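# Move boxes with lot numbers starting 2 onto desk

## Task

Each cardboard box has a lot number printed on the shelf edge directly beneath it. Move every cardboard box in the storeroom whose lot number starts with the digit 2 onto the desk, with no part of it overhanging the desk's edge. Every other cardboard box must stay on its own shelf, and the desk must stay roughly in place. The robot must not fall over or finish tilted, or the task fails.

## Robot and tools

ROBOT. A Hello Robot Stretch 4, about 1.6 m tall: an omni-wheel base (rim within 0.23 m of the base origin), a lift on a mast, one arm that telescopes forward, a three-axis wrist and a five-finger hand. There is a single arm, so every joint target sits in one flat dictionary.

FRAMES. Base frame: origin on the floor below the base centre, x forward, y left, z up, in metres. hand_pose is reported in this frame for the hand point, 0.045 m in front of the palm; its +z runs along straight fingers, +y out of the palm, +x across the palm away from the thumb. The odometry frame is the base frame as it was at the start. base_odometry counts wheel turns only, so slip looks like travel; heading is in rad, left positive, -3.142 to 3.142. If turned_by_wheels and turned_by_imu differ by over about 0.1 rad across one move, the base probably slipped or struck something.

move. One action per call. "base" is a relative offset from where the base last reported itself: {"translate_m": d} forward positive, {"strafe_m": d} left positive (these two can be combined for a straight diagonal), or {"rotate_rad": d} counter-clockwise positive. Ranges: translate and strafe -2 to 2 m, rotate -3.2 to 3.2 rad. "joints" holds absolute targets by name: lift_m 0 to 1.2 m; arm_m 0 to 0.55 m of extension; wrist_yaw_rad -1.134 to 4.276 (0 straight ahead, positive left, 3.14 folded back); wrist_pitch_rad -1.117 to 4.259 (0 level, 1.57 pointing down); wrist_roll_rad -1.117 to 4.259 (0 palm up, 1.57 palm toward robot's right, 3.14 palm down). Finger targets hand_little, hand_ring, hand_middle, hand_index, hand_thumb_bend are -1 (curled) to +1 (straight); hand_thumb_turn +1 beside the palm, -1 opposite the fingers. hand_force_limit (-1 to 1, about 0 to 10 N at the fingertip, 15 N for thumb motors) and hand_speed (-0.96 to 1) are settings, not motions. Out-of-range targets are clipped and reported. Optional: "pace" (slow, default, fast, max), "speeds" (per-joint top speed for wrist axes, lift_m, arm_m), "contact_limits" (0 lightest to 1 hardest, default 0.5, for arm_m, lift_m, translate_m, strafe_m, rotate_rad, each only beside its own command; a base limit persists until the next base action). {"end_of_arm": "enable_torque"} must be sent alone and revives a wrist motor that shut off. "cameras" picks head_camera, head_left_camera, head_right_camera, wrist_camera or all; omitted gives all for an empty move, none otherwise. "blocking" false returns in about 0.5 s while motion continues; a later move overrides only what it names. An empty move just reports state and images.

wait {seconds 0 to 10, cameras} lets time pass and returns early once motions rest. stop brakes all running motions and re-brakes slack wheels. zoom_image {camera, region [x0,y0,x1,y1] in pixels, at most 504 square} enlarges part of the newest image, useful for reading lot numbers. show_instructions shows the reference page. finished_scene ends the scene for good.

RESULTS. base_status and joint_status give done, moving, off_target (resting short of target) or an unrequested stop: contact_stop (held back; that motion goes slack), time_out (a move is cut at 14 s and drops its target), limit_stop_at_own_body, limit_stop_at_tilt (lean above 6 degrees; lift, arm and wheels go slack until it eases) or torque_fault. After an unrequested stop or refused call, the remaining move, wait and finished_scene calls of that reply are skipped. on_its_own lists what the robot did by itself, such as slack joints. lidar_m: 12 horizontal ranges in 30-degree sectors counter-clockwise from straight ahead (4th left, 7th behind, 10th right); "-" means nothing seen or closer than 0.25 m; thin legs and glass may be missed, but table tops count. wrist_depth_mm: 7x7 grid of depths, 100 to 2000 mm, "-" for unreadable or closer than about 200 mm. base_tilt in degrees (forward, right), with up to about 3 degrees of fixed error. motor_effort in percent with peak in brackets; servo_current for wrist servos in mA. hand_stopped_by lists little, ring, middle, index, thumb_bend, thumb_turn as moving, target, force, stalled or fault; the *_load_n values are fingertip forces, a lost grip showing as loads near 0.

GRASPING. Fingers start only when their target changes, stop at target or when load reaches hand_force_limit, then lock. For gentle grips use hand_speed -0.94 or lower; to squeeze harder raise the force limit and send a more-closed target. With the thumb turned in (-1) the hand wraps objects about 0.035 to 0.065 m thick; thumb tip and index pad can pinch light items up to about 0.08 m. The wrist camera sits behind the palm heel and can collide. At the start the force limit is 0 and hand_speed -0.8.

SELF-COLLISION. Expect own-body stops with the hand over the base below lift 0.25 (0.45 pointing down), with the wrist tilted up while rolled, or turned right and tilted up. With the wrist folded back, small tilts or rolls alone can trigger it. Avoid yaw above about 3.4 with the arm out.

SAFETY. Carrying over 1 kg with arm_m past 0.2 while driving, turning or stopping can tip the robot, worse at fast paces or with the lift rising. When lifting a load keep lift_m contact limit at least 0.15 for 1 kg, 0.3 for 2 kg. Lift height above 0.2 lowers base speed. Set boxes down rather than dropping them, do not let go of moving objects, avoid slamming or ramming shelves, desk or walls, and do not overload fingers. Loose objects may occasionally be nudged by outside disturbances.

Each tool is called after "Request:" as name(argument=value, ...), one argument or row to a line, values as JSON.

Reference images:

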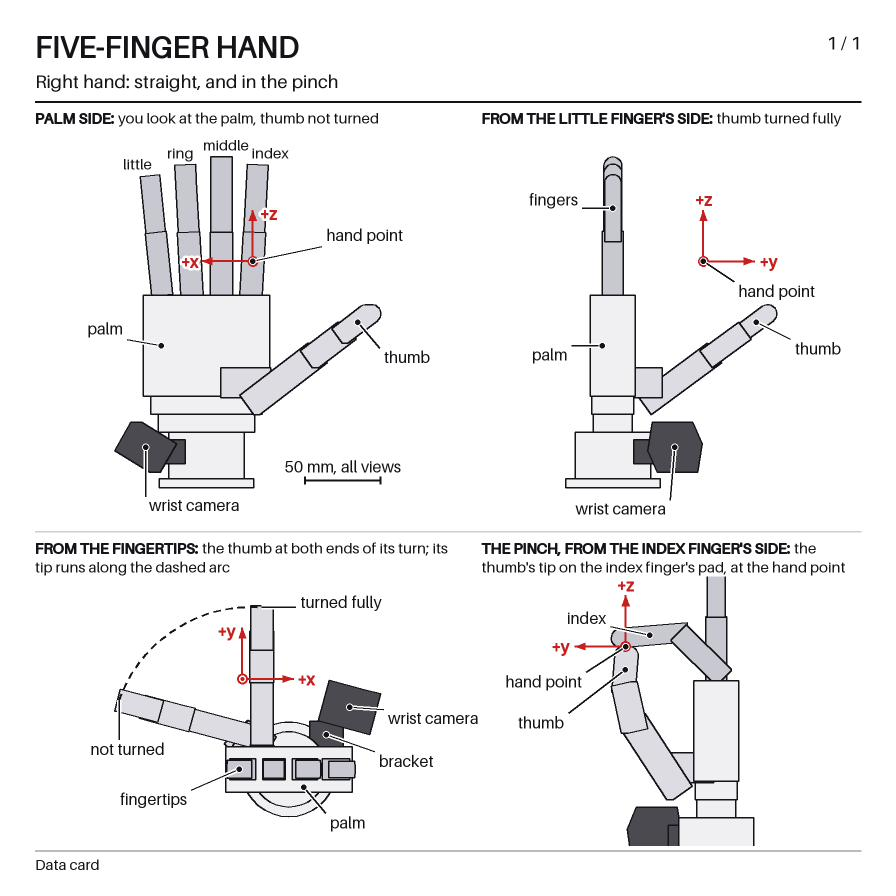

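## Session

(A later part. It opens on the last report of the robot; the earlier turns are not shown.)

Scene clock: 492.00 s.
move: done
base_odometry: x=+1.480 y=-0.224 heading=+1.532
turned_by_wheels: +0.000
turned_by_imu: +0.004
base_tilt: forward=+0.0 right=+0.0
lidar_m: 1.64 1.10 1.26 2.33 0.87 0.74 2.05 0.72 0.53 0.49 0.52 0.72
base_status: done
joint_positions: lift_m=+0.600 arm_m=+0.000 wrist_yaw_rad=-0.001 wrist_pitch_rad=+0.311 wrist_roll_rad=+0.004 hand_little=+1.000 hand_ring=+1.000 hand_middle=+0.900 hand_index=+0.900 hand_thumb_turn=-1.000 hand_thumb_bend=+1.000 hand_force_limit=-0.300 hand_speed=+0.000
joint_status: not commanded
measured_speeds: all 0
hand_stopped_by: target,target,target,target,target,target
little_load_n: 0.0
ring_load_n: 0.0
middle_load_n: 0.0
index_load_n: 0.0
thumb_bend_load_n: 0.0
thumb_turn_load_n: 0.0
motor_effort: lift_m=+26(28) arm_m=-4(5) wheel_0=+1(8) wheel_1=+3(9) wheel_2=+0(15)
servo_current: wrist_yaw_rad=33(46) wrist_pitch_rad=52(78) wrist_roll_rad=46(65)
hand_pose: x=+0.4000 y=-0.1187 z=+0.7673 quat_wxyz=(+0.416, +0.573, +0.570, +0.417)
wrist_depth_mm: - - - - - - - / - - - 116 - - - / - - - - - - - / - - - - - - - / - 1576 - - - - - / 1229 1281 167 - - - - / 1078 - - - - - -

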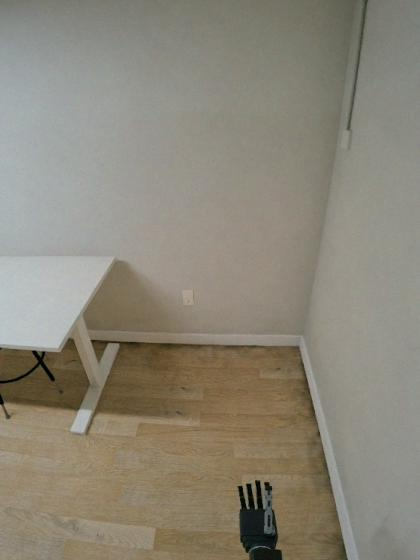

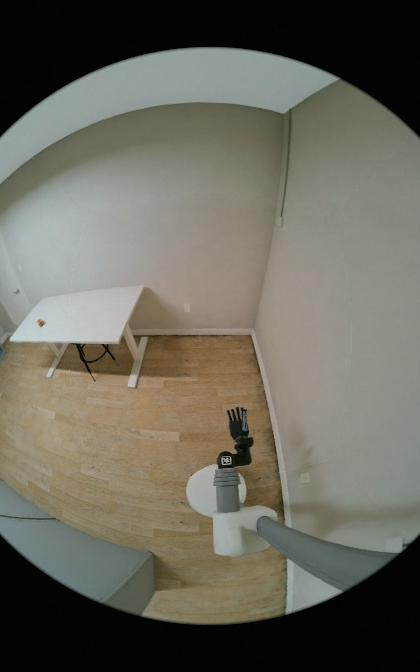

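Request:
move(
  base={"translate_m": 0.17},
)

Request:
move(
  base={"rotate_rad": 1.58},
)

Request:
move(
  base={"translate_m": 1.7},
  cameras=["head_camera", "wrist_camera", "head_left_camera"],
)

Request:
zoom_image(
  camera="head_camera",
  region=[100, 60, 360, 320],
)

Scene clock: 497.53 s.
move: done
base_odometry: x=+1.487 y=-0.055 heading=+1.532
turned_by_wheels: +0.000
turned_by_imu: +0.001
base_tilt: forward=+0.0 right=+0.0
lidar_m: 1.46 0.92 1.02 3.05 1.08 0.89 2.13 0.74 0.52 0.49 0.51 0.75
base_status: done
joint_positions: lift_m=+0.600 arm_m=+0.000 wrist_yaw_rad=-0.001 wrist_pitch_rad=+0.311 wrist_roll_rad=+0.004 hand_little=+1.000 hand_ring=+1.000 hand_middle=+0.900 hand_index=+0.900 hand_thumb_turn=-1.000 hand_thumb_bend=+1.000 hand_force_limit=-0.300 hand_speed=+0.000
joint_status: not commanded
measured_speeds: all 0
hand_stopped_by: target,target,target,target,target,target
little_load_n: 0.0
ring_load_n: 0.0
middle_load_n: 0.0
index_load_n: 0.5
thumb_bend_load_n: 0.0
thumb_turn_load_n: 0.0
motor_effort: lift_m=+26(26) arm_m=-5(5) wheel_0=+1(7) wheel_1=+1(10) wheel_2=+0(12)
servo_current: wrist_yaw_rad=33(46) wrist_pitch_rad=46(72) wrist_roll_rad=52(59)
hand_pose: x=+0.4000 y=-0.1187 z=+0.7673 quat_wxyz=(+0.416, +0.573, +0.570, +0.417)
wrist_depth_mm: - - - - - - - / - - - 116 - - - / - - - - - - - / - - - - - - - / - - - - - - - / 1281 1255 167 - - - - / 1078 - - - - - -
pictures: none

Scene clock: 499.60 s.
move: done
base_odometry: x=+1.487 y=-0.055 heading=+3.111
turned_by_wheels: +1.580
turned_by_imu: +1.559
base_tilt: forward=+0.0 right=+0.0
lidar_m: 2.99 1.08 0.88 2.12 0.77 0.54 0.51 0.51 0.74 1.48 0.95 1.00
base_status: done
joint_positions: lift_m=+0.600 arm_m=+0.000 wrist_yaw_rad=-0.001 wrist_pitch_rad=+0.311 wrist_roll_rad=+0.004 hand_little=+1.000 hand_ring=+1.000 hand_middle=+0.900 hand_index=+0.900 hand_thumb_turn=-1.000 hand_thumb_bend=+1.000 hand_force_limit=-0.300 hand_speed=+0.000
joint_status: not commanded
measured_speeds: all 0
hand_stopped_by: target,target,target,target,target,target
little_load_n: 0.0
ring_load_n: 0.0
middle_load_n: 0.0
index_load_n: 0.0
thumb_bend_load_n: 0.0
thumb_turn_load_n: 0.0
motor_effort: lift_m=+26(26) arm_m=-5(5) wheel_0=-1(7) wheel_1=-2(9) wheel_2=-1(17)
servo_current: wrist_yaw_rad=26(46) wrist_pitch_rad=65(72) wrist_roll_rad=39(52)
hand_pose: x=+0.4001 y=-0.1186 z=+0.7673 quat_wxyz=(+0.416, +0.573, +0.570, +0.417)
wrist_depth_mm: - - - - - - - / - - - - - - - / - - - - - - - / 1205 - - - - - - / - 1661 1756 1808 - 1863 1618 / 1229 1281 167 - - 1397 1336 / 1078 - - - - 1138 1138
pictures: none

Scene clock: 506.77 s.
move: done
base_odometry: x=-0.212 y=-0.004 heading=+3.112
turned_by_wheels: +0.000
turned_by_imu: +0.005
base_tilt: forward=+0.0 right=+0.0
lidar_m: 2.03 1.08 0.77 0.74 0.77 1.08 2.17 1.03 0.73 0.70 0.72 2.10
base_status: done
joint_positions: lift_m=+0.600 arm_m=+0.000 wrist_yaw_rad=-0.001 wrist_pitch_rad=+0.311 wrist_roll_rad=+0.004 hand_little=+1.000 hand_ring=+1.000 hand_middle=+0.900 hand_index=+0.900 hand_thumb_turn=-1.000 hand_thumb_bend=+1.000 hand_force_limit=-0.300 hand_speed=+0.000
joint_status: not commanded
measured_speeds: all 0
hand_stopped_by: target,target,target,target,target,target
little_load_n: 0.0
ring_load_n: 0.0
middle_load_n: 0.0
index_load_n: 0.0
thumb_bend_load_n: 0.0
thumb_turn_load_n: 0.0
motor_effort: lift_m=+26(26) arm_m=-5(5) wheel_0=+2(8) wheel_1=+0(9) wheel_2=+1(14)
servo_current: wrist_yaw_rad=33(52) wrist_pitch_rad=46(72) wrist_roll_rad=46(59)
hand_pose: x=+0.4001 y=-0.1186 z=+0.7674 quat_wxyz=(+0.416, +0.573, +0.570, +0.417)
wrist_depth_mm: - - - - - - - / - - - - - - - / - - - - - - - / - - - - - - - / - 1708 1756 1756 - 1808 1756 / 1229 1308 167 - - 1336 1366 / 1078 - - - - 1138 1138
pictures: head_camera, head_left_camera, wrist_camera
wrist_camera: T_world_to_cam=[[-0.01491, -0.99829, 0.05648, -0.14084], [-0.30902, -0.04912, -0.94979, 0.84679], [0.95094, -0.03162, -0.30776, 0.01253]] pos_world=[0.24766, -0.0986, 0.81609]

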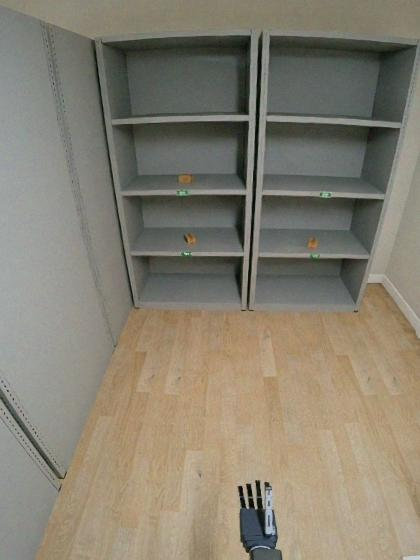

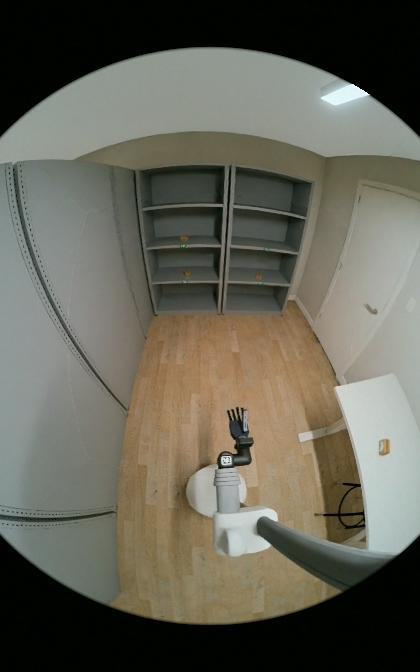

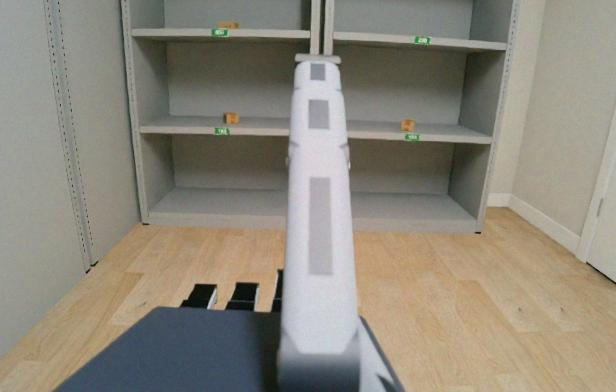

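Scaled by 1.938 from the camera's image (finer frame: 1200x1600).

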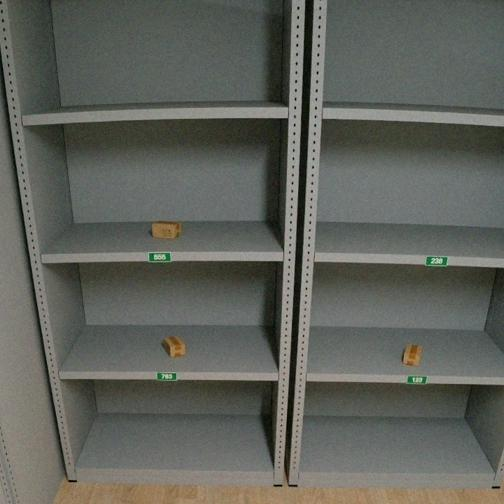

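Request:
zoom_image(
  camera="wrist_camera",
  region=[190, 0, 450, 150],
)

Request:
zoom_image(
  camera="head_camera",
  region=[165, 165, 245, 265],
)

Request:
zoom_image(
  camera="head_left_camera",
  region=[280, 340, 420, 600],
)

Scaled by 1.938.

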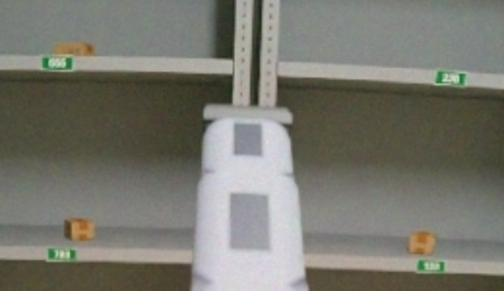

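Scaled by 5.040 from the camera's image (finer frame: 1200x1600).

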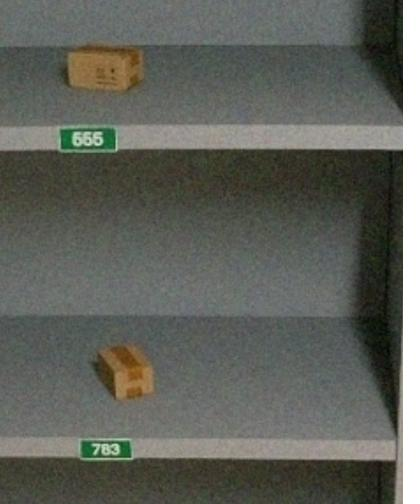

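Scaled by 1.938 from the camera's image (finer frame: 600x960).

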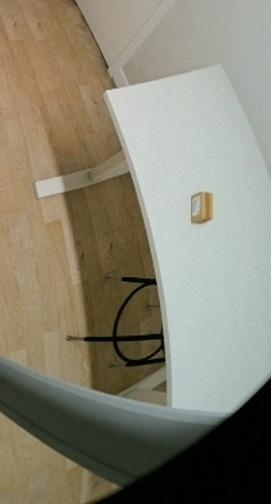

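Request:
finished_scene(
)

The scene is finished: the task was done.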